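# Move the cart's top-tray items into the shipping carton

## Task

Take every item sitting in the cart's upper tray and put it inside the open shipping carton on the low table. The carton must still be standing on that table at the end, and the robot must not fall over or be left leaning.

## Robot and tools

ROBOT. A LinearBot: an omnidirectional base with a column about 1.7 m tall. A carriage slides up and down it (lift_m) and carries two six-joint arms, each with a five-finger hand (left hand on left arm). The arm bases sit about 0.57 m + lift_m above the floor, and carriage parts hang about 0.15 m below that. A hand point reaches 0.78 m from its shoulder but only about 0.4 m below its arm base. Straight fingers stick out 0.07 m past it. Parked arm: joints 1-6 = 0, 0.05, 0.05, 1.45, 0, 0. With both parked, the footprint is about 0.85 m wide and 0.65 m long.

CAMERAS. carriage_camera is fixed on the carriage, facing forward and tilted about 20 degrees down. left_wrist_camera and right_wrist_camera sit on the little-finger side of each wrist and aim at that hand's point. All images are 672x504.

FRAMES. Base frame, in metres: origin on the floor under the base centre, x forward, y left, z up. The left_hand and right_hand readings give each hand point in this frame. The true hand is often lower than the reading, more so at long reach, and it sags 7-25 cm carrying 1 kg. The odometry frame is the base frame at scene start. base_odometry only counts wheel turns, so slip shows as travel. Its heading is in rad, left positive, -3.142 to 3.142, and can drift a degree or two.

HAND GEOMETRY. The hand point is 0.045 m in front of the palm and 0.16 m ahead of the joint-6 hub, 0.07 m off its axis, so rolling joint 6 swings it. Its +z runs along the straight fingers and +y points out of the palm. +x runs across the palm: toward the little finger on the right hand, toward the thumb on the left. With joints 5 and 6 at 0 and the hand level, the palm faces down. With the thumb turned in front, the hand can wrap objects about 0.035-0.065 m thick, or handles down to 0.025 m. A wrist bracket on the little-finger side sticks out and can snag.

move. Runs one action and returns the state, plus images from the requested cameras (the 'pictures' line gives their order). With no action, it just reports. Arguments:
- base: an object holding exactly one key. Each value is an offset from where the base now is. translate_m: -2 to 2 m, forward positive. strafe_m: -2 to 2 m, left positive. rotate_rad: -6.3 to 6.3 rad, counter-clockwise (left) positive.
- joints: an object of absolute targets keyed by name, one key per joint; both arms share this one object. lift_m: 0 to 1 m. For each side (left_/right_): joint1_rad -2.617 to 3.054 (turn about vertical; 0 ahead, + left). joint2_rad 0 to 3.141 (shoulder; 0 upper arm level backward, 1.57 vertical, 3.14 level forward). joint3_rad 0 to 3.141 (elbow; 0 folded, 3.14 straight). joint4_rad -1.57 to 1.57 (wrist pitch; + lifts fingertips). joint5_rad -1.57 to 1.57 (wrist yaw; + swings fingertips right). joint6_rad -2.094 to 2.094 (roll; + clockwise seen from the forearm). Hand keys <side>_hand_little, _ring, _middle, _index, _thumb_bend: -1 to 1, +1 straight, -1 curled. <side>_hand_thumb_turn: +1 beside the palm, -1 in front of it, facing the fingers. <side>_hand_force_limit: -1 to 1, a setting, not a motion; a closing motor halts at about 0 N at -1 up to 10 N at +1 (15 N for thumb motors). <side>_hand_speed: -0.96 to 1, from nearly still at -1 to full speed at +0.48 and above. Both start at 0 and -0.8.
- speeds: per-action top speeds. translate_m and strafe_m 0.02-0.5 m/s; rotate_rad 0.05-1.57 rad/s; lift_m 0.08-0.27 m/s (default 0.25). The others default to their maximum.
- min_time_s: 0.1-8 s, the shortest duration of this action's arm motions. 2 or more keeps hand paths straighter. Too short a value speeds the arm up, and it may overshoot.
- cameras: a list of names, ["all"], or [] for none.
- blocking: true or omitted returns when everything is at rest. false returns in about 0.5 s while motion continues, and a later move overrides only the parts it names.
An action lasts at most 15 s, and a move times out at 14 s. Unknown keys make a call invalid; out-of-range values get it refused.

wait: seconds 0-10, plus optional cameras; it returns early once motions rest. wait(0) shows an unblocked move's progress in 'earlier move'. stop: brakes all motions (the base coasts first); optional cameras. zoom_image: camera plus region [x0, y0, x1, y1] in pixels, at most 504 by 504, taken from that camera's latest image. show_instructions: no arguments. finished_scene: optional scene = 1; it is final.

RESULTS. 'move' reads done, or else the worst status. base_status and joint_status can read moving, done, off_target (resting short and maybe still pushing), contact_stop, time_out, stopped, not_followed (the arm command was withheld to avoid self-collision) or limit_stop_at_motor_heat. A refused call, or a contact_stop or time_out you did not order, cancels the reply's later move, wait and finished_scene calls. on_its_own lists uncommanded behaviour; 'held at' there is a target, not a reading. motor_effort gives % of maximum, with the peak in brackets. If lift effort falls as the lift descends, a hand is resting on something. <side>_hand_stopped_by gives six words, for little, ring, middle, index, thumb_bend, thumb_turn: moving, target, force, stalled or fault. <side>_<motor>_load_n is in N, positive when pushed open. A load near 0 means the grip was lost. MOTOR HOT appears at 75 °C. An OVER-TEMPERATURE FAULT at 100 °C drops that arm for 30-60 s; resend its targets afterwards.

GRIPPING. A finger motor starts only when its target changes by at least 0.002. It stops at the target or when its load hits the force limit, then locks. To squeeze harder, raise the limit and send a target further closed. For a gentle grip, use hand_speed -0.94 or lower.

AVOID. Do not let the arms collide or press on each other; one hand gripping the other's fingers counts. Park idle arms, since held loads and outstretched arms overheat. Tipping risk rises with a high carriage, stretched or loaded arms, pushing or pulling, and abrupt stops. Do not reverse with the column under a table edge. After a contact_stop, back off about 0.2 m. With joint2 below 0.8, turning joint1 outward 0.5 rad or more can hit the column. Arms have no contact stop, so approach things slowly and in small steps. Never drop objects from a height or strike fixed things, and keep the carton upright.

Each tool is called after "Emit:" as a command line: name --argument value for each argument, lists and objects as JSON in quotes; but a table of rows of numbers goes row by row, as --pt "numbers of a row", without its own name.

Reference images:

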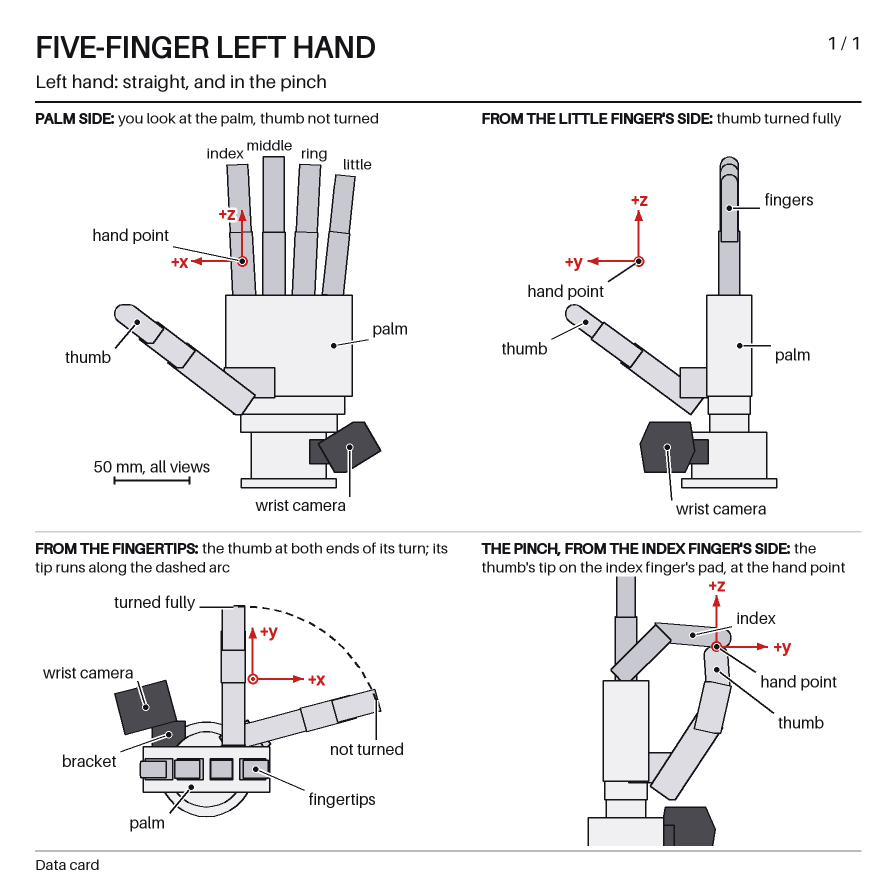

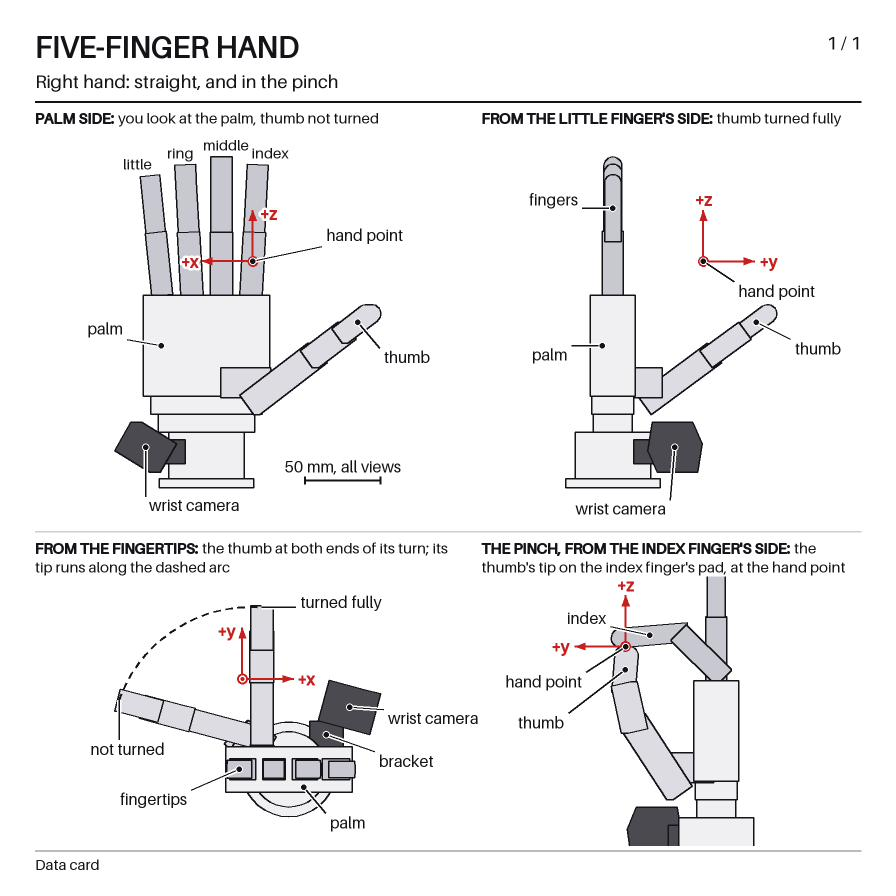

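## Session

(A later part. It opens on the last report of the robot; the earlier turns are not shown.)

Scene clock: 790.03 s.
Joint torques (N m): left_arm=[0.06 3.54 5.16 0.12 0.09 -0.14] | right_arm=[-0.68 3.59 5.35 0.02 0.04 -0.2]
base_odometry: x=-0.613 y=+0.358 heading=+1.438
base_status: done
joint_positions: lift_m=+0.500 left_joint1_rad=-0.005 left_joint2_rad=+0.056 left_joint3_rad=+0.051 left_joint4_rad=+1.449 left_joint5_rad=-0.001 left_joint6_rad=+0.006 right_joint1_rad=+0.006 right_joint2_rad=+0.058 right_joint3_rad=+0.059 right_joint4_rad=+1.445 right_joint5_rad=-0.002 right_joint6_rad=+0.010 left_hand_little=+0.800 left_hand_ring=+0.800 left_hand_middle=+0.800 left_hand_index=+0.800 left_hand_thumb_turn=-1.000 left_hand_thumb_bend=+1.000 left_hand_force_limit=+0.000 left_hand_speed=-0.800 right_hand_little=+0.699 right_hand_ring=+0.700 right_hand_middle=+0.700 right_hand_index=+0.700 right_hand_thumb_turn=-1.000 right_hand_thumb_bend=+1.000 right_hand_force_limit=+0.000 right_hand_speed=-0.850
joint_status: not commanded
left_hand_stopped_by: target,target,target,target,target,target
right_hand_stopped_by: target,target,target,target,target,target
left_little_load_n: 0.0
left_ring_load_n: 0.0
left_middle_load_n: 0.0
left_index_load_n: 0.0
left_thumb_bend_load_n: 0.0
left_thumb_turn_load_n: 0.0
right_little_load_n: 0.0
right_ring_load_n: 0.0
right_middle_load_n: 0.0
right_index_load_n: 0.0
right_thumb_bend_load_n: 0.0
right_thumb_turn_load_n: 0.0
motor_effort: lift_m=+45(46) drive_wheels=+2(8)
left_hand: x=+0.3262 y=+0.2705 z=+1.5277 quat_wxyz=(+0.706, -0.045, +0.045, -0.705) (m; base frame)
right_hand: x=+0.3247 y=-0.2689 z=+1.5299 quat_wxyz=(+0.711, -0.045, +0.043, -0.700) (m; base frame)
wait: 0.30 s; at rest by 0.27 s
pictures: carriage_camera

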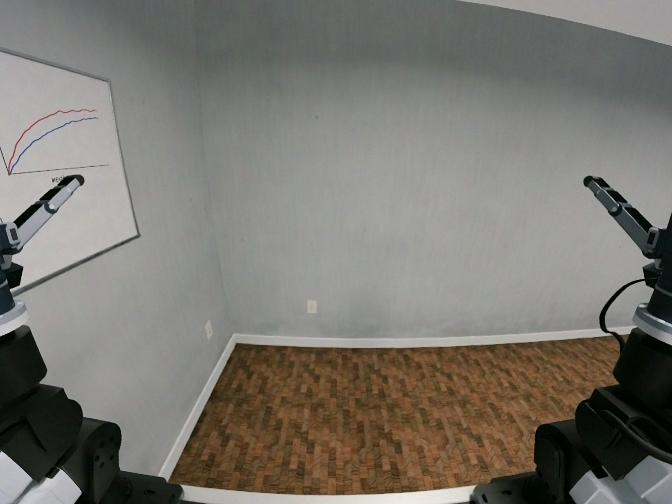

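Emit:
move --base '{"translate_m": 0.68}' --speeds '{"translate_m": 0.3}'

Emit:
move --base '{"rotate_rad": 3.1416}' --speeds '{"rotate_rad": 0.8}'

Emit:
move --base '{"strafe_m": -0.325}' --speeds '{"strafe_m": 0.2}'

Emit:
wait --seconds 0.3 --cameras '["carriage_camera"]'

Scene clock: 801.80 s.
Joint torques (N m): left_arm=[-0.08 3.52 5.05 0.11 0.14 -0.11] | right_arm=[-0.62 3.48 5.35 0.03 0.03 -0.21]
move: done
base_odometry: x=-0.522 y=+1.032 heading=+1.437
base_status: done
joint_positions: lift_m=+0.500 left_joint1_rad=-0.005 left_joint2_rad=+0.056 left_joint3_rad=+0.051 left_joint4_rad=+1.450 left_joint5_rad=-0.001 left_joint6_rad=+0.006 right_joint1_rad=+0.006 right_joint2_rad=+0.058 right_joint3_rad=+0.059 right_joint4_rad=+1.445 right_joint5_rad=-0.002 right_joint6_rad=+0.010 left_hand_little=+0.800 left_hand_ring=+0.800 left_hand_middle=+0.800 left_hand_index=+0.800 left_hand_thumb_turn=-1.000 left_hand_thumb_bend=+1.000 left_hand_force_limit=+0.000 left_hand_speed=-0.800 right_hand_little=+0.699 right_hand_ring=+0.700 right_hand_middle=+0.700 right_hand_index=+0.700 right_hand_thumb_turn=-1.000 right_hand_thumb_bend=+1.000 right_hand_force_limit=+0.000 right_hand_speed=-0.850
joint_status: not commanded
left_hand_stopped_by: target,target,target,target,target,target
right_hand_stopped_by: target,target,target,target,target,target
left_little_load_n: 0.0
left_ring_load_n: 0.0
left_middle_load_n: 0.0
left_index_load_n: 0.0
left_thumb_bend_load_n: 0.0
left_thumb_turn_load_n: 0.0
right_little_load_n: 0.0
right_ring_load_n: 0.0
right_middle_load_n: 0.0
right_index_load_n: 0.0
right_thumb_bend_load_n: 0.0
right_thumb_turn_load_n: 0.0
motor_effort: lift_m=+46(46) drive_wheels=-3(11)
left_hand: x=+0.3261 y=+0.2705 z=+1.5277 quat_wxyz=(+0.706, -0.045, +0.045, -0.705) (m; base frame)
right_hand: x=+0.3246 y=-0.2689 z=+1.5299 quat_wxyz=(+0.711, -0.045, +0.043, -0.700) (m; base frame)
pictures: none

Scene clock: 807.03 s.
Joint torques (N m): left_arm=[0.38 3.56 5.16 0.08 0.02 -0.05] | right_arm=[-0.65 3.56 5.26 0.04 0.03 -0.22]
move: done
base_odometry: x=-0.522 y=+1.032 heading=-1.704
base_status: done
joint_positions: lift_m=+0.500 left_joint1_rad=-0.005 left_joint2_rad=+0.056 left_joint3_rad=+0.051 left_joint4_rad=+1.449 left_joint5_rad=-0.001 left_joint6_rad=+0.006 right_joint1_rad=+0.006 right_joint2_rad=+0.058 right_joint3_rad=+0.059 right_joint4_rad=+1.446 right_joint5_rad=-0.002 right_joint6_rad=+0.010 left_hand_little=+0.800 left_hand_ring=+0.800 left_hand_middle=+0.800 left_hand_index=+0.800 left_hand_thumb_turn=-1.000 left_hand_thumb_bend=+1.000 left_hand_force_limit=+0.000 left_hand_speed=-0.800 right_hand_little=+0.699 right_hand_ring=+0.700 right_hand_middle=+0.700 right_hand_index=+0.700 right_hand_thumb_turn=-1.000 right_hand_thumb_bend=+1.000 right_hand_force_limit=+0.000 right_hand_speed=-0.850
joint_status: not commanded
left_hand_stopped_by: target,target,target,target,target,target
right_hand_stopped_by: target,target,target,target,target,target
left_little_load_n: 0.0
left_ring_load_n: 0.0
left_middle_load_n: 0.0
left_index_load_n: 0.0
left_thumb_bend_load_n: 0.0
left_thumb_turn_load_n: 0.0
right_little_load_n: 0.0
right_ring_load_n: 0.0
right_middle_load_n: 0.0
right_index_load_n: 0.0
right_thumb_bend_load_n: 0.0
right_thumb_turn_load_n: 0.0
motor_effort: lift_m=+45(46) drive_wheels=+2(7)
left_hand: x=+0.3262 y=+0.2705 z=+1.5277 quat_wxyz=(+0.706, -0.045, +0.045, -0.705) (m; base frame)
right_hand: x=+0.3244 y=-0.2689 z=+1.5300 quat_wxyz=(+0.711, -0.044, +0.043, -0.700) (m; base frame)
pictures: none

Scene clock: 809.77 s.
Joint torques (N m): left_arm=[0.27 3.55 5.09 0.13 0.05 -0.1] | right_arm=[-0.64 3.51 5.3 0.01 0.01 -0.21]
move: done
base_odometry: x=-0.844 y=+1.075 heading=-1.704
base_status: done
joint_positions: lift_m=+0.500 left_joint1_rad=-0.005 left_joint2_rad=+0.056 left_joint3_rad=+0.051 left_joint4_rad=+1.449 left_joint5_rad=-0.001 left_joint6_rad=+0.006 right_joint1_rad=+0.006 right_joint2_rad=+0.058 right_joint3_rad=+0.059 right_joint4_rad=+1.446 right_joint5_rad=-0.002 right_joint6_rad=+0.010 left_hand_little=+0.800 left_hand_ring=+0.800 left_hand_middle=+0.800 left_hand_index=+0.800 left_hand_thumb_turn=-1.000 left_hand_thumb_bend=+1.000 left_hand_force_limit=+0.000 left_hand_speed=-0.800 right_hand_little=+0.699 right_hand_ring=+0.700 right_hand_middle=+0.700 right_hand_index=+0.700 right_hand_thumb_turn=-1.000 right_hand_thumb_bend=+1.000 right_hand_force_limit=+0.000 right_hand_speed=-0.850
joint_status: not commanded
left_hand_stopped_by: target,target,target,target,target,target
right_hand_stopped_by: target,target,target,target,target,target
left_little_load_n: 0.0
left_ring_load_n: 0.0
left_middle_load_n: 0.0
left_index_load_n: -0.5
left_thumb_bend_load_n: 0.0
left_thumb_turn_load_n: 0.0
right_little_load_n: 0.0
right_ring_load_n: 0.0
right_middle_load_n: 0.0
right_index_load_n: 0.0
right_thumb_bend_load_n: 0.0
right_thumb_turn_load_n: 0.0
motor_effort: lift_m=+46(46) drive_wheels=-3(8)
left_hand: x=+0.3262 y=+0.2705 z=+1.5277 quat_wxyz=(+0.706, -0.045, +0.045, -0.705) (m; base frame)
right_hand: x=+0.3244 y=-0.2689 z=+1.5300 quat_wxyz=(+0.711, -0.044, +0.043, -0.700) (m; base frame)
pictures: none

Scene clock: 810.07 s.
Joint torques (N m): left_arm=[0.03 3.56 5.03 0.08 0.17 -0.13] | right_arm=[-0.65 3.64 5.19 0.03 0.04 -0.21]
base_odometry: x=-0.844 y=+1.075 heading=-1.704
base_status: done
joint_positions: lift_m=+0.500 left_joint1_rad=-0.005 left_joint2_rad=+0.056 left_joint3_rad=+0.051 left_joint4_rad=+1.449 left_joint5_rad=-0.001 left_joint6_rad=+0.006 right_joint1_rad=+0.006 right_joint2_rad=+0.058 right_joint3_rad=+0.059 right_joint4_rad=+1.446 right_joint5_rad=-0.002 right_joint6_rad=+0.010 left_hand_little=+0.800 left_hand_ring=+0.800 left_hand_middle=+0.800 left_hand_index=+0.800 left_hand_thumb_turn=-1.000 left_hand_thumb_bend=+1.000 left_hand_force_limit=+0.000 left_hand_speed=-0.800 right_hand_little=+0.699 right_hand_ring=+0.700 right_hand_middle=+0.700 right_hand_index=+0.700 right_hand_thumb_turn=-1.000 right_hand_thumb_bend=+1.000 right_hand_force_limit=+0.000 right_hand_speed=-0.850
joint_status: not commanded
left_hand_stopped_by: target,target,target,target,target,target
right_hand_stopped_by: target,target,target,target,target,target
left_little_load_n: 0.0
left_ring_load_n: 0.0
left_middle_load_n: 0.0
left_index_load_n: 0.0
left_thumb_bend_load_n: 0.0
left_thumb_turn_load_n: 0.0
right_little_load_n: 0.0
right_ring_load_n: 0.0
right_middle_load_n: 0.0
right_index_load_n: 0.0
right_thumb_bend_load_n: 0.0
right_thumb_turn_load_n: 0.0
motor_effort: lift_m=+46(46) drive_wheels=-3(8)
left_hand: x=+0.3262 y=+0.2705 z=+1.5277 quat_wxyz=(+0.706, -0.045, +0.045, -0.705) (m; base frame)
right_hand: x=+0.3244 y=-0.2689 z=+1.5300 quat_wxyz=(+0.711, -0.044, +0.043, -0.700) (m; base frame)
wait: 0.30 s; at rest by 0.27 s
pictures: carriage_camera

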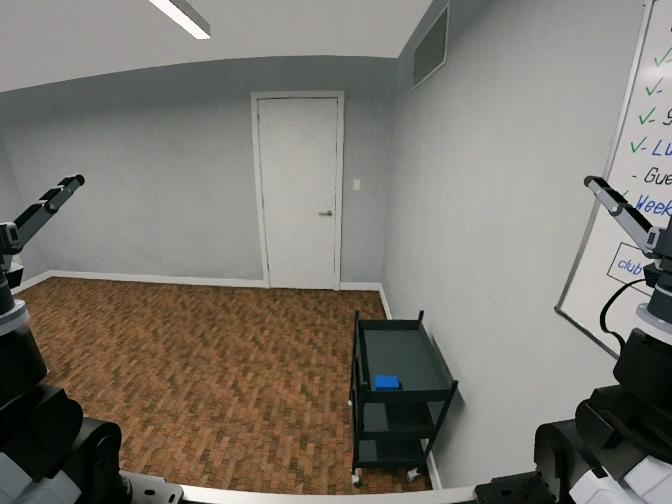

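Emit:
zoom_image --camera "carriage_camera" --region '[320, 290, 480, 410]'

Scaled by 3.150 from the camera's 672x504 image, which has a finer 960x720 frame.

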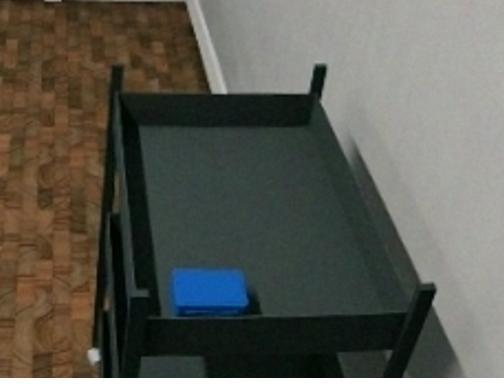

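Emit:
move --base '{"strafe_m": 0.075}' --speeds '{"strafe_m": 0.15}'

Emit:
move --base '{"translate_m": 0.22}' --speeds '{"translate_m": 0.15}'

Emit:
wait --seconds 0.3 --cameras '["carriage_camera"]'

Emit:
zoom_image --camera "carriage_camera" --region '[360, 344, 520, 484]'

Scene clock: 834.13 s.
Joint torques (N m): left_arm=[0.21 3.38 5.26 0.11 0.1 -0.09] | right_arm=[-0.43 3.56 5.3 0.01 0.03 -0.2]
move: done
base_odometry: x=-0.770 y=+1.065 heading=-1.704
base_status: done
joint_positions: lift_m=+0.500 left_joint1_rad=-0.005 left_joint2_rad=+0.056 left_joint3_rad=+0.051 left_joint4_rad=+1.449 left_joint5_rad=-0.001 left_joint6_rad=+0.006 right_joint1_rad=+0.004 right_joint2_rad=+0.058 right_joint3_rad=+0.059 right_joint4_rad=+1.446 right_joint5_rad=-0.002 right_joint6_rad=+0.010 left_hand_little=+0.800 left_hand_ring=+0.800 left_hand_middle=+0.800 left_hand_index=+0.800 left_hand_thumb_turn=-1.000 left_hand_thumb_bend=+1.000 left_hand_force_limit=+0.000 left_hand_speed=-0.800 right_hand_little=+0.699 right_hand_ring=+0.700 right_hand_middle=+0.700 right_hand_index=+0.700 right_hand_thumb_turn=-1.000 right_hand_thumb_bend=+1.000 right_hand_force_limit=+0.000 right_hand_speed=-0.850
joint_status: not commanded
left_hand_stopped_by: target,target,target,target,target,target
right_hand_stopped_by: target,target,target,target,target,target
left_little_load_n: 0.0
left_ring_load_n: 0.5
left_middle_load_n: 0.0
left_index_load_n: 0.0
left_thumb_bend_load_n: 0.0
left_thumb_turn_load_n: 0.0
right_little_load_n: 0.0
right_ring_load_n: -0.5
right_middle_load_n: 0.0
right_index_load_n: 0.0
right_thumb_bend_load_n: 0.0
right_thumb_turn_load_n: 0.0
motor_effort: lift_m=+45(46) drive_wheels=+3(8)
left_hand: x=+0.3262 y=+0.2706 z=+1.5277 quat_wxyz=(+0.706, -0.045, +0.045, -0.705) (m; base frame)
right_hand: x=+0.3245 y=-0.2690 z=+1.5300 quat_wxyz=(+0.711, -0.044, +0.043, -0.701) (m; base frame)
pictures: none

Scene clock: 836.50 s.
Joint torques (N m): left_arm=[0.38 3.37 5.33 0.06 0.05 -0.1] | right_arm=[-0.49 3.55 5.33 -0.01 0.02 -0.19]
move: done
base_odometry: x=-0.800 y=+0.847 heading=-1.705
base_status: done
joint_positions: lift_m=+0.500 left_joint1_rad=-0.005 left_joint2_rad=+0.056 left_joint3_rad=+0.051 left_joint4_rad=+1.450 left_joint5_rad=-0.001 left_joint6_rad=+0.006 right_joint1_rad=+0.004 right_joint2_rad=+0.058 right_joint3_rad=+0.059 right_joint4_rad=+1.447 right_joint5_rad=-0.002 right_joint6_rad=+0.010 left_hand_little=+0.800 left_hand_ring=+0.800 left_hand_middle=+0.800 left_hand_index=+0.800 left_hand_thumb_turn=-1.000 left_hand_thumb_bend=+1.000 left_hand_force_limit=+0.000 left_hand_speed=-0.800 right_hand_little=+0.699 right_hand_ring=+0.700 right_hand_middle=+0.700 right_hand_index=+0.700 right_hand_thumb_turn=-1.000 right_hand_thumb_bend=+1.000 right_hand_force_limit=+0.000 right_hand_speed=-0.850
joint_status: not commanded
left_hand_stopped_by: target,target,target,target,target,target
right_hand_stopped_by: target,target,target,target,target,target
left_little_load_n: 0.0
left_ring_load_n: 0.0
left_middle_load_n: -0.5
left_index_load_n: 0.0
left_thumb_bend_load_n: 0.0
left_thumb_turn_load_n: 0.0
right_little_load_n: 0.0
right_ring_load_n: 0.0
right_middle_load_n: 0.0
right_index_load_n: 0.0
right_thumb_bend_load_n: 0.0
right_thumb_turn_load_n: 0.0
motor_effort: lift_m=+46(46) drive_wheels=-2(7)
left_hand: x=+0.3261 y=+0.2706 z=+1.5277 quat_wxyz=(+0.706, -0.045, +0.045, -0.705) (m; base frame)
right_hand: x=+0.3243 y=-0.2690 z=+1.5301 quat_wxyz=(+0.711, -0.044, +0.043, -0.701) (m; base frame)
pictures: none

Scene clock: 836.80 s.
Joint torques (N m): left_arm=[0.18 3.6 5.16 0.04 0.09 -0.14] | right_arm=[-0.46 3.58 5.24 0.01 0.04 -0.21]
base_odometry: x=-0.800 y=+0.847 heading=-1.705
base_status: done
joint_positions: lift_m=+0.500 left_joint1_rad=-0.005 left_joint2_rad=+0.056 left_joint3_rad=+0.051 left_joint4_rad=+1.450 left_joint5_rad=-0.001 left_joint6_rad=+0.006 right_joint1_rad=+0.004 right_joint2_rad=+0.058 right_joint3_rad=+0.059 right_joint4_rad=+1.447 right_joint5_rad=-0.002 right_joint6_rad=+0.010 left_hand_little=+0.800 left_hand_ring=+0.800 left_hand_middle=+0.800 left_hand_index=+0.800 left_hand_thumb_turn=-1.000 left_hand_thumb_bend=+1.000 left_hand_force_limit=+0.000 left_hand_speed=-0.800 right_hand_little=+0.699 right_hand_ring=+0.700 right_hand_middle=+0.700 right_hand_index=+0.700 right_hand_thumb_turn=-1.000 right_hand_thumb_bend=+1.000 right_hand_force_limit=+0.000 right_hand_speed=-0.850
joint_status: not commanded
left_hand_stopped_by: target,target,target,target,target,target
right_hand_stopped_by: target,target,target,target,target,target
left_little_load_n: 0.0
left_ring_load_n: 0.0
left_middle_load_n: 0.0
left_index_load_n: 0.0
left_thumb_bend_load_n: 0.0
left_thumb_turn_load_n: 0.0
right_little_load_n: 0.0
right_ring_load_n: 0.0
right_middle_load_n: 0.0
right_index_load_n: 0.0
right_thumb_bend_load_n: 0.0
right_thumb_turn_load_n: 0.0
motor_effort: lift_m=+46(46) drive_wheels=-2(7)
left_hand: x=+0.3261 y=+0.2706 z=+1.5277 quat_wxyz=(+0.706, -0.045, +0.045, -0.705) (m; base frame)
right_hand: x=+0.3243 y=-0.2690 z=+1.5301 quat_wxyz=(+0.711, -0.044, +0.043, -0.701) (m; base frame)
wait: 0.30 s; at rest by 0.27 s
pictures: carriage_camera

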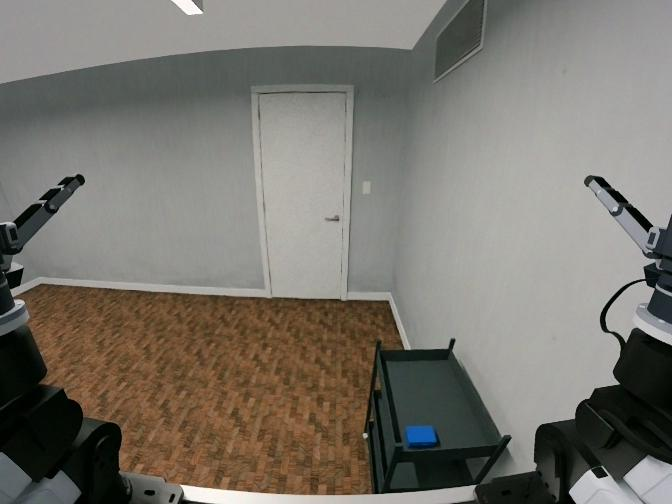

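Scaled by 3.150 from the camera's 672x504 image, which has a finer 960x720 frame.

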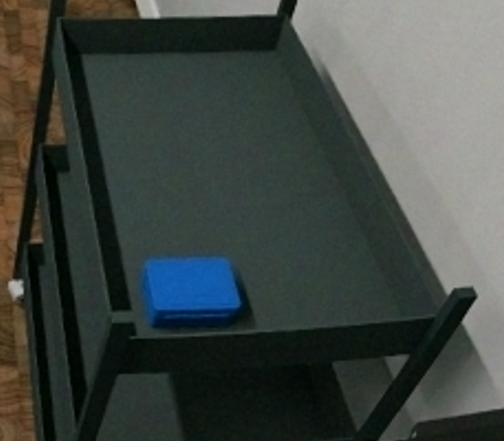

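Emit:
move --joints '{"right_joint1_rad": 0, "right_joint2_rad": 1.824, "right_joint3_rad": 0.724, "right_joint4_rad": 0.30, "right_joint5_rad": 0, "right_joint6_rad": 0, "right_hand_index": 0.6, "right_hand_middle": 0.6, "right_hand_ring": 0.6, "right_hand_little": 0.6}' --min_time_s 3

Emit:
move --joints '{"lift_m": 0.25}'

Emit:
wait --seconds 0.3 --cameras '["carriage_camera", "right_wrist_camera"]'

Scene clock: 894.20 s.
Joint torques (N m): left_arm=[0.4 3.36 5.19 0.06 0.11 -0.14] | right_arm=[-0.49 -6.57 8.01 1.52 0.04 -0.2]
move: done
base_odometry: x=-0.800 y=+0.847 heading=-1.705
base_status: not commanded
joint_positions: lift_m=+0.500 left_joint1_rad=-0.005 left_joint2_rad=+0.056 left_joint3_rad=+0.051 left_joint4_rad=+1.450 left_joint5_rad=-0.001 left_joint6_rad=+0.006 right_joint1_rad=+0.004 right_joint2_rad=+1.812 right_joint3_rad=+0.705 right_joint4_rad=+0.318 right_joint5_rad=-0.002 right_joint6_rad=+0.010 left_hand_little=+0.800 left_hand_ring=+0.800 left_hand_middle=+0.800 left_hand_index=+0.800 left_hand_thumb_turn=-1.000 left_hand_thumb_bend=+1.000 left_hand_force_limit=+0.000 left_hand_speed=-0.800 right_hand_little=+0.600 right_hand_ring=+0.600 right_hand_middle=+0.600 right_hand_index=+0.600 right_hand_thumb_turn=-1.000 right_hand_thumb_bend=+1.000 right_hand_force_limit=+0.000 right_hand_speed=-0.850
joint_status: all done
left_hand_stopped_by: target,target,target,target,target,target
right_hand_stopped_by: target,target,target,target,target,target
left_little_load_n: 0.0
left_ring_load_n: 0.0
left_middle_load_n: 0.0
left_index_load_n: 0.0
left_thumb_bend_load_n: 0.0
left_thumb_turn_load_n: 0.0
right_little_load_n: 0.0
right_ring_load_n: 0.0
right_middle_load_n: 0.0
right_index_load_n: 0.0
right_thumb_bend_load_n: 0.0
right_thumb_turn_load_n: 0.0
motor_effort: lift_m=+45(46) drive_wheels=+2(2)
left_hand: x=+0.3261 y=+0.2706 z=+1.5277 quat_wxyz=(+0.706, -0.045, +0.045, -0.705) (m; base frame)
right_hand: x=+0.6235 y=-0.2678 z=+1.0275 quat_wxyz=(+0.272, -0.652, +0.655, -0.267) (m; base frame)
pictures: none

Scene clock: 895.73 s.
Joint torques (N m): left_arm=[0.17 3.63 5.23 0.13 0.14 -0.07] | right_arm=[-0.51 -7.31 7.46 1.64 0.05 -0.22]
move: done
base_odometry: x=-0.800 y=+0.847 heading=-1.705
base_status: not commanded
joint_positions: lift_m=+0.250 left_joint1_rad=-0.005 left_joint2_rad=+0.055 left_joint3_rad=+0.051 left_joint4_rad=+1.450 left_joint5_rad=-0.001 left_joint6_rad=+0.006 right_joint1_rad=+0.004 right_joint2_rad=+1.819 right_joint3_rad=+0.714 right_joint4_rad=+0.304 right_joint5_rad=-0.002 right_joint6_rad=+0.010 left_hand_little=+0.800 left_hand_ring=+0.800 left_hand_middle=+0.800 left_hand_index=+0.800 left_hand_thumb_turn=-1.000 left_hand_thumb_bend=+1.000 left_hand_force_limit=+0.000 left_hand_speed=-0.800 right_hand_little=+0.600 right_hand_ring=+0.600 right_hand_middle=+0.600 right_hand_index=+0.600 right_hand_thumb_turn=-1.000 right_hand_thumb_bend=+1.000 right_hand_force_limit=+0.000 right_hand_speed=-0.850
joint_status: all done
left_hand_stopped_by: target,target,target,target,target,target
right_hand_stopped_by: target,target,target,target,target,target
left_little_load_n: 0.0
left_ring_load_n: 0.0
left_middle_load_n: 0.0
left_index_load_n: 0.0
left_thumb_bend_load_n: 0.0
left_thumb_turn_load_n: 0.0
right_little_load_n: 0.0
right_ring_load_n: 0.0
right_middle_load_n: 0.0
right_index_load_n: 0.0
right_thumb_bend_load_n: 0.0
right_thumb_turn_load_n: 0.0
motor_effort: lift_m=+45(45) drive_wheels=+2(2)
left_hand: x=+0.3258 y=+0.2706 z=+1.2779 quat_wxyz=(+0.706, -0.045, +0.044, -0.705) (m; base frame)
right_hand: x=+0.6226 y=-0.2678 z=+0.7755 quat_wxyz=(+0.268, -0.654, +0.657, -0.263) (m; base frame)
pictures: none

Scene clock: 896.03 s.
Joint torques (N m): left_arm=[0.08 3.7 5.18 0.1 0.1 -0.09] | right_arm=[-0.46 -7.36 7.27 1.62 0.05 -0.24]
base_odometry: x=-0.800 y=+0.847 heading=-1.705
base_status: not commanded
joint_positions: lift_m=+0.250 left_joint1_rad=-0.005 left_joint2_rad=+0.055 left_joint3_rad=+0.051 left_joint4_rad=+1.450 left_joint5_rad=-0.001 left_joint6_rad=+0.006 right_joint1_rad=+0.004 right_joint2_rad=+1.819 right_joint3_rad=+0.714 right_joint4_rad=+0.304 right_joint5_rad=-0.002 right_joint6_rad=+0.010 left_hand_little=+0.800 left_hand_ring=+0.800 left_hand_middle=+0.800 left_hand_index=+0.800 left_hand_thumb_turn=-1.000 left_hand_thumb_bend=+1.000 left_hand_force_limit=+0.000 left_hand_speed=-0.800 right_hand_little=+0.600 right_hand_ring=+0.600 right_hand_middle=+0.600 right_hand_index=+0.600 right_hand_thumb_turn=-1.000 right_hand_thumb_bend=+1.000 right_hand_force_limit=+0.000 right_hand_speed=-0.850
joint_status: all done
left_hand_stopped_by: target,target,target,target,target,target
right_hand_stopped_by: target,target,target,target,target,target
left_little_load_n: 0.0
left_ring_load_n: 0.0
left_middle_load_n: 0.0
left_index_load_n: 0.0
left_thumb_bend_load_n: 0.0
left_thumb_turn_load_n: 0.5
right_little_load_n: 0.0
right_ring_load_n: 0.0
right_middle_load_n: 0.0
right_index_load_n: 0.0
right_thumb_bend_load_n: 0.0
right_thumb_turn_load_n: 0.0
motor_effort: lift_m=+45(45) drive_wheels=+2(2)
left_hand: x=+0.3258 y=+0.2706 z=+1.2779 quat_wxyz=(+0.706, -0.045, +0.044, -0.705) (m; base frame)
right_hand: x=+0.6226 y=-0.2678 z=+0.7755 quat_wxyz=(+0.268, -0.654, +0.657, -0.263) (m; base frame)
wait: 0.30 s; at rest by 0.27 s
pictures: carriage_camera, right_wrist_camera

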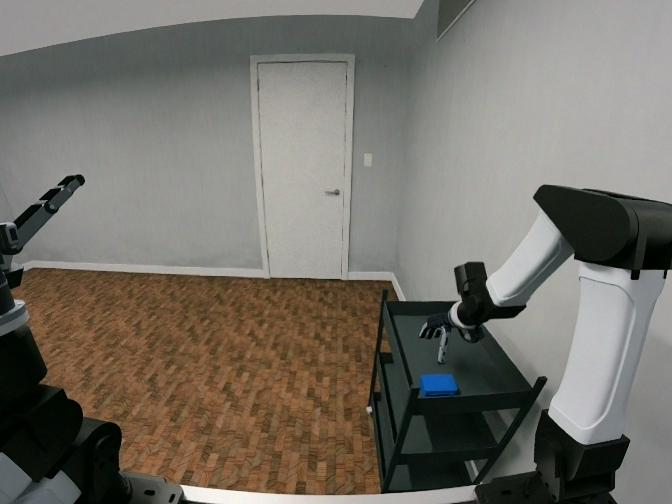

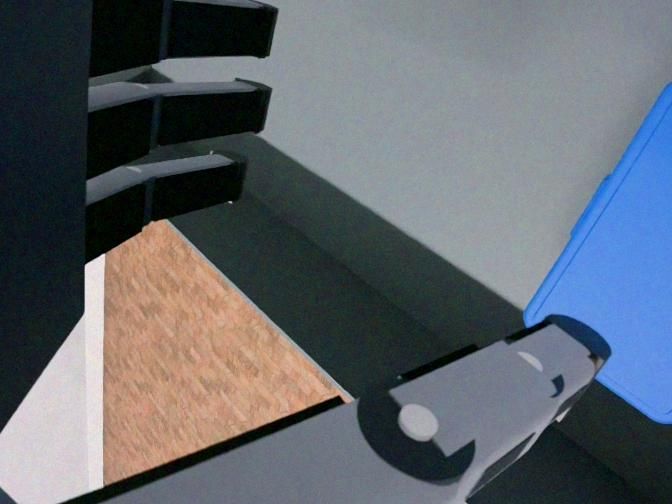

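Emit:
zoom_image --camera "carriage_camera" --region '[400, 290, 520, 410]'

Scaled by 4.200 from the camera's 672x504 image, which has a finer 960x720 frame.

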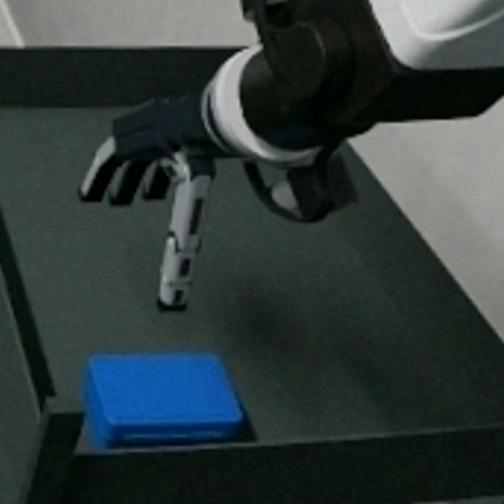

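Emit:
move --joints '{"right_joint1_rad": -0.055, "lift_m": 0.195}' --min_time_s 1

Emit:
wait --seconds 0.3 --cameras '["carriage_camera", "right_wrist_camera"]'

Emit:
zoom_image --camera "carriage_camera" --region '[400, 290, 520, 410]'

Scene clock: 950.67 s.
Joint torques (N m): left_arm=[0.14 3.85 5.11 0.09 0.11 -0.08] | right_arm=[-0.59 -7.47 7.19 1.67 0.02 -0.22]
move: done
base_odometry: x=-0.800 y=+0.847 heading=-1.705
base_status: not commanded
joint_positions: lift_m=+0.195 left_joint1_rad=-0.005 left_joint2_rad=+0.054 left_joint3_rad=+0.050 left_joint4_rad=+1.450 left_joint5_rad=-0.001 left_joint6_rad=+0.006 right_joint1_rad=-0.049 right_joint2_rad=+1.821 right_joint3_rad=+0.715 right_joint4_rad=+0.301 right_joint5_rad=-0.002 right_joint6_rad=+0.010 left_hand_little=+0.800 left_hand_ring=+0.800 left_hand_middle=+0.800 left_hand_index=+0.800 left_hand_thumb_turn=-1.000 left_hand_thumb_bend=+1.000 left_hand_force_limit=+0.000 left_hand_speed=-0.800 right_hand_little=+0.600 right_hand_ring=+0.600 right_hand_middle=+0.600 right_hand_index=+0.600 right_hand_thumb_turn=-1.000 right_hand_thumb_bend=+1.000 right_hand_force_limit=+0.000 right_hand_speed=-0.850
joint_status: all done
left_hand_stopped_by: target,target,target,target,target,target
right_hand_stopped_by: target,target,target,target,target,target
left_little_load_n: 0.0
left_ring_load_n: 0.0
left_middle_load_n: 0.0
left_index_load_n: -0.5
left_thumb_bend_load_n: 0.0
left_thumb_turn_load_n: 0.0
right_little_load_n: 0.0
right_ring_load_n: 0.0
right_middle_load_n: 0.0
right_index_load_n: 0.0
right_thumb_bend_load_n: 0.0
right_thumb_turn_load_n: 0.0
motor_effort: lift_m=+45(46) drive_wheels=-2(2)
left_hand: x=+0.3256 y=+0.2706 z=+1.2227 quat_wxyz=(+0.706, -0.044, +0.044, -0.705) (m; base frame)
right_hand: x=+0.6233 y=-0.2887 z=+0.7197 quat_wxyz=(+0.260, -0.636, +0.675, -0.269) (m; base frame)
pictures: none

Scene clock: 950.97 s.
Joint torques (N m): left_arm=[0.12 3.63 5.22 0.09 0.09 -0.11] | right_arm=[-0.57 -7.47 7.12 1.68 0.03 -0.2]
base_odometry: x=-0.800 y=+0.847 heading=-1.705
base_status: not commanded
joint_positions: lift_m=+0.195 left_joint1_rad=-0.005 left_joint2_rad=+0.054 left_joint3_rad=+0.050 left_joint4_rad=+1.450 left_joint5_rad=-0.001 left_joint6_rad=+0.006 right_joint1_rad=-0.049 right_joint2_rad=+1.821 right_joint3_rad=+0.715 right_joint4_rad=+0.301 right_joint5_rad=-0.002 right_joint6_rad=+0.010 left_hand_little=+0.800 left_hand_ring=+0.800 left_hand_middle=+0.800 left_hand_index=+0.800 left_hand_thumb_turn=-1.000 left_hand_thumb_bend=+1.000 left_hand_force_limit=+0.000 left_hand_speed=-0.800 right_hand_little=+0.600 right_hand_ring=+0.600 right_hand_middle=+0.600 right_hand_index=+0.600 right_hand_thumb_turn=-1.000 right_hand_thumb_bend=+1.000 right_hand_force_limit=+0.000 right_hand_speed=-0.850
joint_status: all done
left_hand_stopped_by: target,target,target,target,target,target
right_hand_stopped_by: target,target,target,target,target,target
left_little_load_n: 0.0
left_ring_load_n: 0.0
left_middle_load_n: 0.0
left_index_load_n: 0.0
left_thumb_bend_load_n: 0.0
left_thumb_turn_load_n: 0.0
right_little_load_n: 0.0
right_ring_load_n: 0.0
right_middle_load_n: 0.0
right_index_load_n: 0.0
right_thumb_bend_load_n: 0.0
right_thumb_turn_load_n: 0.0
motor_effort: lift_m=+45(46) drive_wheels=-1(2)
left_hand: x=+0.3256 y=+0.2706 z=+1.2227 quat_wxyz=(+0.706, -0.044, +0.044, -0.705) (m; base frame)
right_hand: x=+0.6233 y=-0.2887 z=+0.7197 quat_wxyz=(+0.260, -0.636, +0.675, -0.269) (m; base frame)
wait: 0.30 s; at rest by 0.27 s
pictures: carriage_camera, right_wrist_camera

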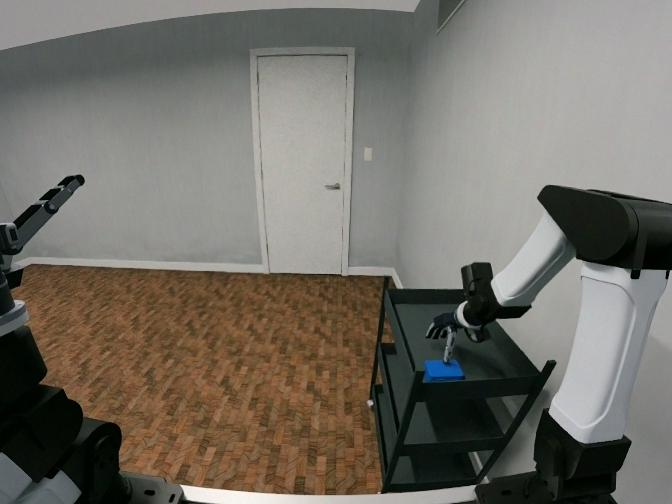

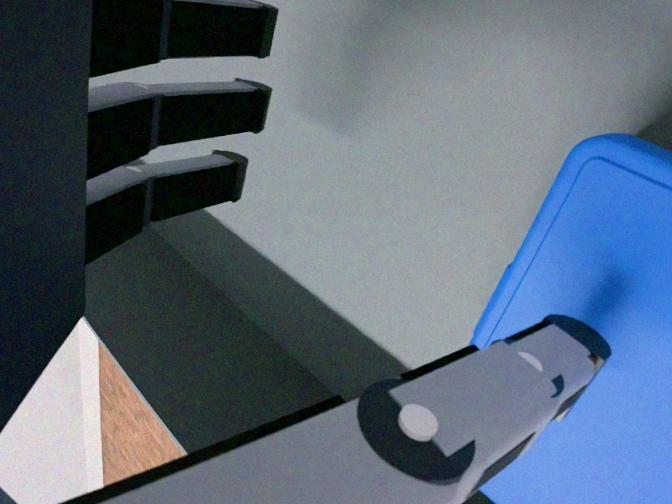

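Scaled by 4.200 from the camera's 672x504 image, which has a finer 960x720 frame.

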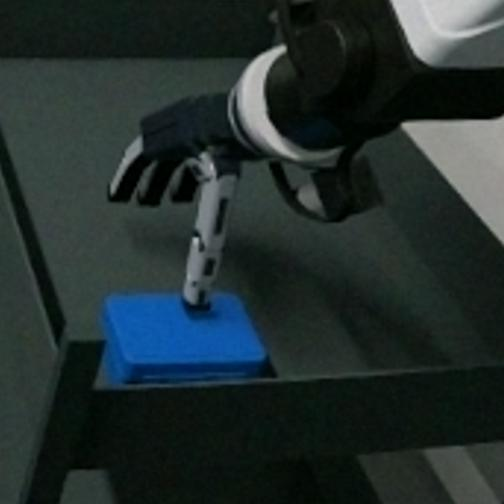

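Emit:
move --joints '{"right_joint2_rad": 1.759, "right_joint3_rad": 0.637, "right_joint4_rad": 0.323, "right_hand_index": 0.85, "right_hand_middle": 0.85, "right_hand_ring": 0.85, "right_hand_little": 0.85}' --min_time_s 1

Emit:
move --joints '{"lift_m": 0.18}'

Emit:
wait --seconds 0.3 --cameras '["carriage_camera", "right_wrist_camera"]'

Emit:
zoom_image --camera "carriage_camera" --region '[400, 290, 520, 410]'

Scene clock: 991.57 s.
Joint torques (N m): left_arm=[0.01 3.79 5.18 0.11 0.1 -0.12] | right_arm=[-0.57 -9.62 5.23 1.79 0.05 -0.19]
move: done
base_odometry: x=-0.800 y=+0.847 heading=-1.705
base_status: not commanded
joint_positions: lift_m=+0.195 left_joint1_rad=-0.005 left_joint2_rad=+0.054 left_joint3_rad=+0.050 left_joint4_rad=+1.450 left_joint5_rad=-0.001 left_joint6_rad=+0.006 right_joint1_rad=-0.049 right_joint2_rad=+1.782 right_joint3_rad=+0.646 right_joint4_rad=+0.311 right_joint5_rad=-0.002 right_joint6_rad=+0.010 left_hand_little=+0.800 left_hand_ring=+0.800 left_hand_middle=+0.800 left_hand_index=+0.800 left_hand_thumb_turn=-1.000 left_hand_thumb_bend=+1.000 left_hand_force_limit=+0.000 left_hand_speed=-0.800 right_hand_little=+0.850 right_hand_ring=+0.850 right_hand_middle=+0.850 right_hand_index=+0.850 right_hand_thumb_turn=-1.000 right_hand_thumb_bend=+1.000 right_hand_force_limit=+0.000 right_hand_speed=-0.850
joint_status: all done
left_hand_stopped_by: target,target,target,target,target,target
right_hand_stopped_by: target,target,target,target,target,target
left_little_load_n: 0.0
left_ring_load_n: 0.0
left_middle_load_n: 0.0
left_index_load_n: 0.0
left_thumb_bend_load_n: 0.0
left_thumb_turn_load_n: 0.0
right_little_load_n: 0.0
right_ring_load_n: 0.0
right_middle_load_n: 0.0
right_index_load_n: 0.0
right_thumb_bend_load_n: 0.5
right_thumb_turn_load_n: 0.0
motor_effort: lift_m=+45(45) drive_wheels=-2(2)
left_hand: x=+0.3256 y=+0.2706 z=+1.2227 quat_wxyz=(+0.706, -0.044, +0.044, -0.705) (m; base frame)
right_hand: x=+0.6025 y=-0.2877 z=+0.7142 quat_wxyz=(+0.253, -0.639, +0.678, -0.262) (m; base frame)
pictures: none

Scene clock: 992.13 s.
Joint torques (N m): left_arm=[-0.08 3.56 5.24 0.05 0.09 -0.08] | right_arm=[-0.61 -6.09 5.41 1.68 0.09 -0.2]
move: done
base_odometry: x=-0.800 y=+0.847 heading=-1.705
base_status: not commanded
joint_positions: lift_m=+0.180 left_joint1_rad=-0.005 left_joint2_rad=+0.054 left_joint3_rad=+0.050 left_joint4_rad=+1.450 left_joint5_rad=-0.001 left_joint6_rad=+0.006 right_joint1_rad=-0.049 right_joint2_rad=+1.748 right_joint3_rad=+0.646 right_joint4_rad=+0.330 right_joint5_rad=-0.007 right_joint6_rad=+0.010 left_hand_little=+0.800 left_hand_ring=+0.800 left_hand_middle=+0.800 left_hand_index=+0.800 left_hand_thumb_turn=-1.000 left_hand_thumb_bend=+1.000 left_hand_force_limit=+0.000 left_hand_speed=-0.800 right_hand_little=+0.850 right_hand_ring=+0.850 right_hand_middle=+0.850 right_hand_index=+0.850 right_hand_thumb_turn=-1.000 right_hand_thumb_bend=+1.000 right_hand_force_limit=+0.000 right_hand_speed=-0.850
joint_status: all done
left_hand_stopped_by: target,target,target,target,target,target
right_hand_stopped_by: target,target,target,target,target,target
left_little_load_n: 0.0
left_ring_load_n: 0.0
left_middle_load_n: 0.0
left_index_load_n: 0.0
left_thumb_bend_load_n: 0.0
left_thumb_turn_load_n: 0.0
right_little_load_n: 0.0
right_ring_load_n: 0.0
right_middle_load_n: 0.0
right_index_load_n: 0.0
right_thumb_bend_load_n: 0.0
right_thumb_turn_load_n: -0.5
motor_effort: lift_m=+42(44) drive_wheels=+2(2)
left_hand: x=+0.3256 y=+0.2706 z=+1.2079 quat_wxyz=(+0.706, -0.044, +0.044, -0.705) (m; base frame)
right_hand: x=+0.6127 y=-0.2872 z=+0.7144 quat_wxyz=(+0.272, -0.633, +0.670, -0.278) (m; base frame)
pictures: none

Scene clock: 992.43 s.
Joint torques (N m): left_arm=[-0.03 3.88 5.31 0.07 0.15 -0.05] | right_arm=[-0.64 -6.11 5.46 1.66 0.08 -0.21]
base_odometry: x=-0.800 y=+0.847 heading=-1.705
base_status: not commanded
joint_positions: lift_m=+0.180 left_joint1_rad=-0.005 left_joint2_rad=+0.054 left_joint3_rad=+0.050 left_joint4_rad=+1.450 left_joint5_rad=-0.001 left_joint6_rad=+0.006 right_joint1_rad=-0.049 right_joint2_rad=+1.748 right_joint3_rad=+0.646 right_joint4_rad=+0.330 right_joint5_rad=-0.007 right_joint6_rad=+0.010 left_hand_little=+0.800 left_hand_ring=+0.800 left_hand_middle=+0.800 left_hand_index=+0.800 left_hand_thumb_turn=-1.000 left_hand_thumb_bend=+1.000 left_hand_force_limit=+0.000 left_hand_speed=-0.800 right_hand_little=+0.850 right_hand_ring=+0.850 right_hand_middle=+0.850 right_hand_index=+0.850 right_hand_thumb_turn=-1.000 right_hand_thumb_bend=+1.000 right_hand_force_limit=+0.000 right_hand_speed=-0.850
joint_status: all done
left_hand_stopped_by: target,target,target,target,target,target
right_hand_stopped_by: target,target,target,target,target,target
left_little_load_n: 0.0
left_ring_load_n: 0.0
left_middle_load_n: 0.0
left_index_load_n: 0.0
left_thumb_bend_load_n: 0.0
left_thumb_turn_load_n: 0.0
right_little_load_n: 0.0
right_ring_load_n: 0.0
right_middle_load_n: 0.0
right_index_load_n: -0.5
right_thumb_bend_load_n: 0.5
right_thumb_turn_load_n: -0.5
motor_effort: lift_m=+42(44) drive_wheels=+2(2)
left_hand: x=+0.3256 y=+0.2706 z=+1.2079 quat_wxyz=(+0.706, -0.044, +0.044, -0.705) (m; base frame)
right_hand: x=+0.6127 y=-0.2872 z=+0.7144 quat_wxyz=(+0.272, -0.633, +0.670, -0.278) (m; base frame)
wait: 0.30 s; at rest by 0.27 s
pictures: carriage_camera, right_wrist_camera

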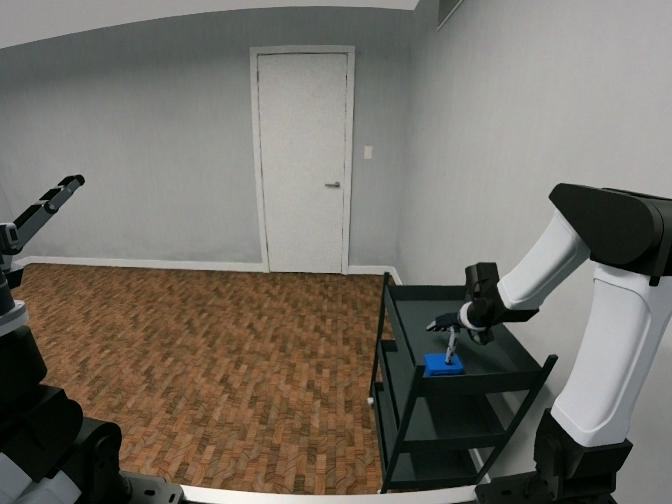

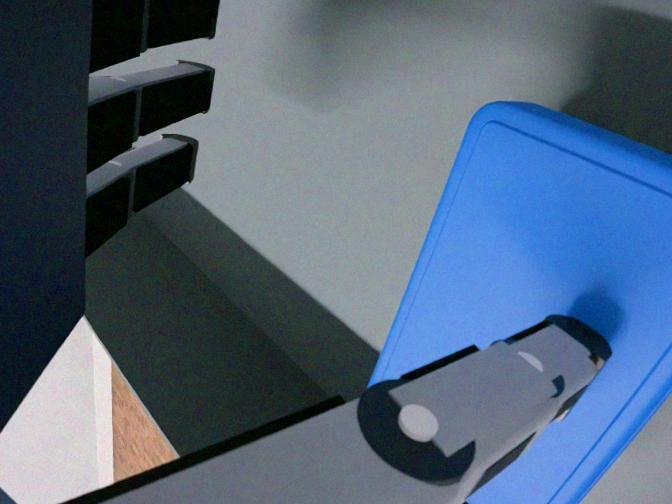

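Scaled by 4.200 from the camera's 672x504 image, which has a finer 960x720 frame.

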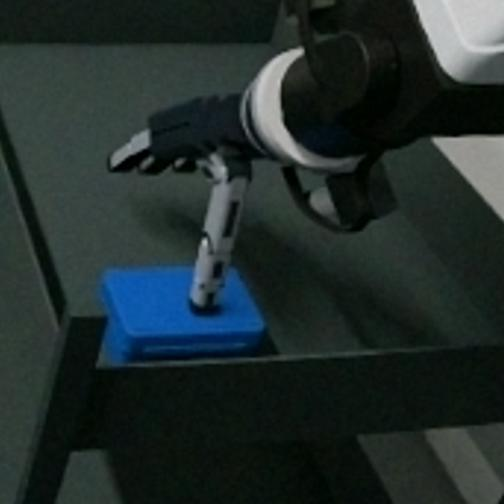

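Emit:
move --joints '{"lift_m": 0.215}'

Emit:
move --joints '{"right_joint2_rad": 1.663, "right_joint3_rad": 0.518, "right_joint4_rad": 0.345}' --min_time_s 1

Emit:
wait --seconds 0.3 --cameras '["carriage_camera", "right_wrist_camera"]'

Emit:
zoom_image --camera "carriage_camera" --region '[400, 290, 520, 410]'

Scene clock: 1004.03 s.
Joint torques (N m): left_arm=[0.13 3.58 5.29 0.08 0.1 -0.07] | right_arm=[-0.53 -6.67 5.94 1.66 0.09 -0.2]
move: done
base_odometry: x=-0.800 y=+0.847 heading=-1.705
base_status: not commanded
joint_positions: lift_m=+0.215 left_joint1_rad=-0.005 left_joint2_rad=+0.054 left_joint3_rad=+0.050 left_joint4_rad=+1.450 left_joint5_rad=-0.001 left_joint6_rad=+0.006 right_joint1_rad=-0.049 right_joint2_rad=+1.754 right_joint3_rad=+0.640 right_joint4_rad=+0.329 right_joint5_rad=-0.007 right_joint6_rad=+0.010 left_hand_little=+0.800 left_hand_ring=+0.800 left_hand_middle=+0.800 left_hand_index=+0.800 left_hand_thumb_turn=-1.000 left_hand_thumb_bend=+1.000 left_hand_force_limit=+0.000 left_hand_speed=-0.800 right_hand_little=+0.850 right_hand_ring=+0.850 right_hand_middle=+0.850 right_hand_index=+0.850 right_hand_thumb_turn=-1.000 right_hand_thumb_bend=+1.000 right_hand_force_limit=+0.000 right_hand_speed=-0.850
joint_status: all done
left_hand_stopped_by: target,target,target,target,target,target
right_hand_stopped_by: target,target,target,target,target,target
left_little_load_n: 0.0
left_ring_load_n: -0.5
left_middle_load_n: -0.5
left_index_load_n: 0.0
left_thumb_bend_load_n: 0.0
left_thumb_turn_load_n: 0.0
right_little_load_n: 0.0
right_ring_load_n: 0.0
right_middle_load_n: 0.0
right_index_load_n: 0.0
right_thumb_bend_load_n: 0.0
right_thumb_turn_load_n: 0.0
motor_effort: lift_m=+46(55) drive_wheels=+2(2)
left_hand: x=+0.3256 y=+0.2706 z=+1.2426 quat_wxyz=(+0.706, -0.044, +0.044, -0.705) (m; base frame)
right_hand: x=+0.6092 y=-0.2871 z=+0.7451 quat_wxyz=(+0.268, -0.635, +0.671, -0.274) (m; base frame)
pictures: none

Scene clock: 1005.33 s.
Joint torques (N m): left_arm=[0.02 3.63 5.2 0.12 0.1 -0.09] | right_arm=[-0.64 -8.39 5.07 1.78 0.1 -0.21]
move: done
base_odometry: x=-0.800 y=+0.847 heading=-1.705
base_status: not commanded
joint_positions: lift_m=+0.215 left_joint1_rad=-0.005 left_joint2_rad=+0.054 left_joint3_rad=+0.050 left_joint4_rad=+1.450 left_joint5_rad=-0.001 left_joint6_rad=+0.006 right_joint1_rad=-0.049 right_joint2_rad=+1.684 right_joint3_rad=+0.527 right_joint4_rad=+0.333 right_joint5_rad=-0.007 right_joint6_rad=+0.010 left_hand_little=+0.800 left_hand_ring=+0.800 left_hand_middle=+0.800 left_hand_index=+0.800 left_hand_thumb_turn=-1.000 left_hand_thumb_bend=+1.000 left_hand_force_limit=+0.000 left_hand_speed=-0.800 right_hand_little=+0.850 right_hand_ring=+0.850 right_hand_middle=+0.850 right_hand_index=+0.850 right_hand_thumb_turn=-1.000 right_hand_thumb_bend=+1.000 right_hand_force_limit=+0.000 right_hand_speed=-0.850
joint_status: all done
left_hand_stopped_by: target,target,target,target,target,target
right_hand_stopped_by: target,target,target,target,target,target
left_little_load_n: 0.0
left_ring_load_n: 0.0
left_middle_load_n: 0.0
left_index_load_n: 0.0
left_thumb_bend_load_n: 0.0
left_thumb_turn_load_n: 0.0
right_little_load_n: 0.0
right_ring_load_n: 0.0
right_middle_load_n: 0.0
right_index_load_n: 0.0
right_thumb_bend_load_n: 0.0
right_thumb_turn_load_n: 0.0
motor_effort: lift_m=+46(46) drive_wheels=+2(2)
left_hand: x=+0.3256 y=+0.2706 z=+1.2426 quat_wxyz=(+0.706, -0.044, +0.044, -0.705) (m; base frame)
right_hand: x=+0.5732 y=-0.2853 z=+0.7354 quat_wxyz=(+0.255, -0.640, +0.677, -0.260) (m; base frame)
pictures: none

Scene clock: 1005.63 s.
Joint torques (N m): left_arm=[0.24 3.78 5.14 0.11 0.08 -0.07] | right_arm=[-0.68 -8.34 5.19 1.79 0.08 -0.22]
base_odometry: x=-0.800 y=+0.847 heading=-1.705
base_status: not commanded
joint_positions: lift_m=+0.215 left_joint1_rad=-0.005 left_joint2_rad=+0.054 left_joint3_rad=+0.050 left_joint4_rad=+1.450 left_joint5_rad=-0.001 left_joint6_rad=+0.006 right_joint1_rad=-0.049 right_joint2_rad=+1.684 right_joint3_rad=+0.527 right_joint4_rad=+0.333 right_joint5_rad=-0.007 right_joint6_rad=+0.010 left_hand_little=+0.800 left_hand_ring=+0.800 left_hand_middle=+0.800 left_hand_index=+0.800 left_hand_thumb_turn=-1.000 left_hand_thumb_bend=+1.000 left_hand_force_limit=+0.000 left_hand_speed=-0.800 right_hand_little=+0.850 right_hand_ring=+0.850 right_hand_middle=+0.850 right_hand_index=+0.850 right_hand_thumb_turn=-1.000 right_hand_thumb_bend=+1.000 right_hand_force_limit=+0.000 right_hand_speed=-0.850
joint_status: all done
left_hand_stopped_by: target,target,target,target,target,target
right_hand_stopped_by: target,target,target,target,target,target
left_little_load_n: -0.5
left_ring_load_n: 0.0
left_middle_load_n: 0.0
left_index_load_n: 0.5
left_thumb_bend_load_n: -0.5
left_thumb_turn_load_n: 0.0
right_little_load_n: 0.0
right_ring_load_n: 0.0
right_middle_load_n: -0.5
right_index_load_n: 0.0
right_thumb_bend_load_n: 0.0
right_thumb_turn_load_n: 0.0
motor_effort: lift_m=+46(46) drive_wheels=+2(2)
left_hand: x=+0.3256 y=+0.2706 z=+1.2426 quat_wxyz=(+0.706, -0.044, +0.044, -0.705) (m; base frame)
right_hand: x=+0.5733 y=-0.2853 z=+0.7354 quat_wxyz=(+0.255, -0.639, +0.677, -0.261) (m; base frame)
wait: 0.30 s; at rest by 0.27 s
pictures: carriage_camera, right_wrist_camera

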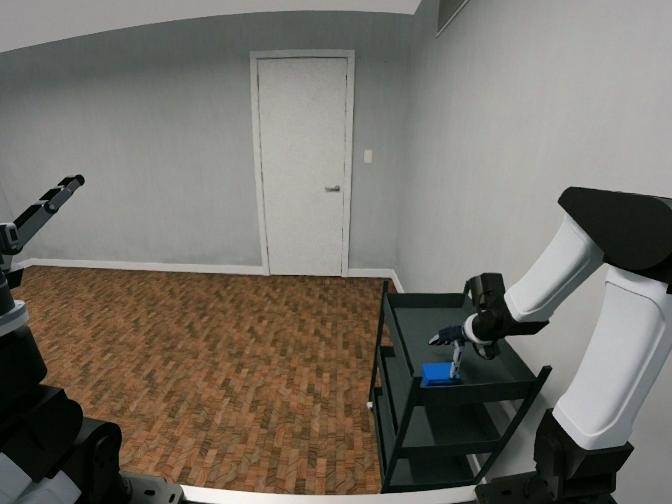

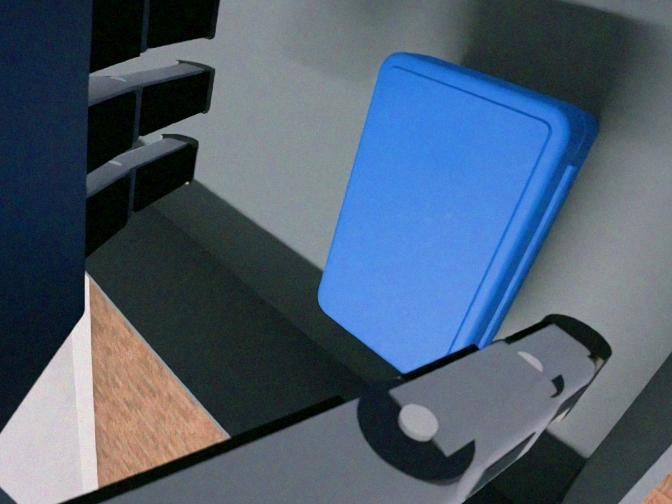

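Scaled by 4.200 from the camera's 672x504 image, which has a finer 960x720 frame.

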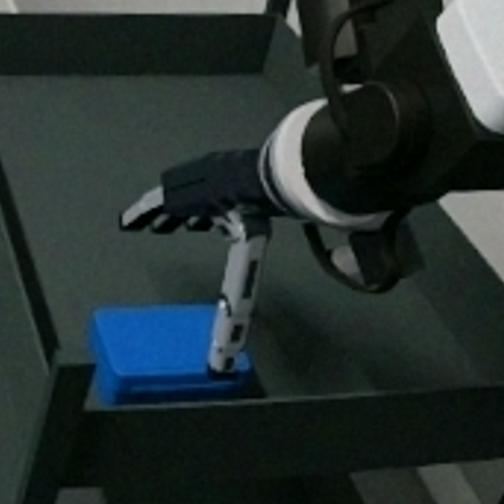

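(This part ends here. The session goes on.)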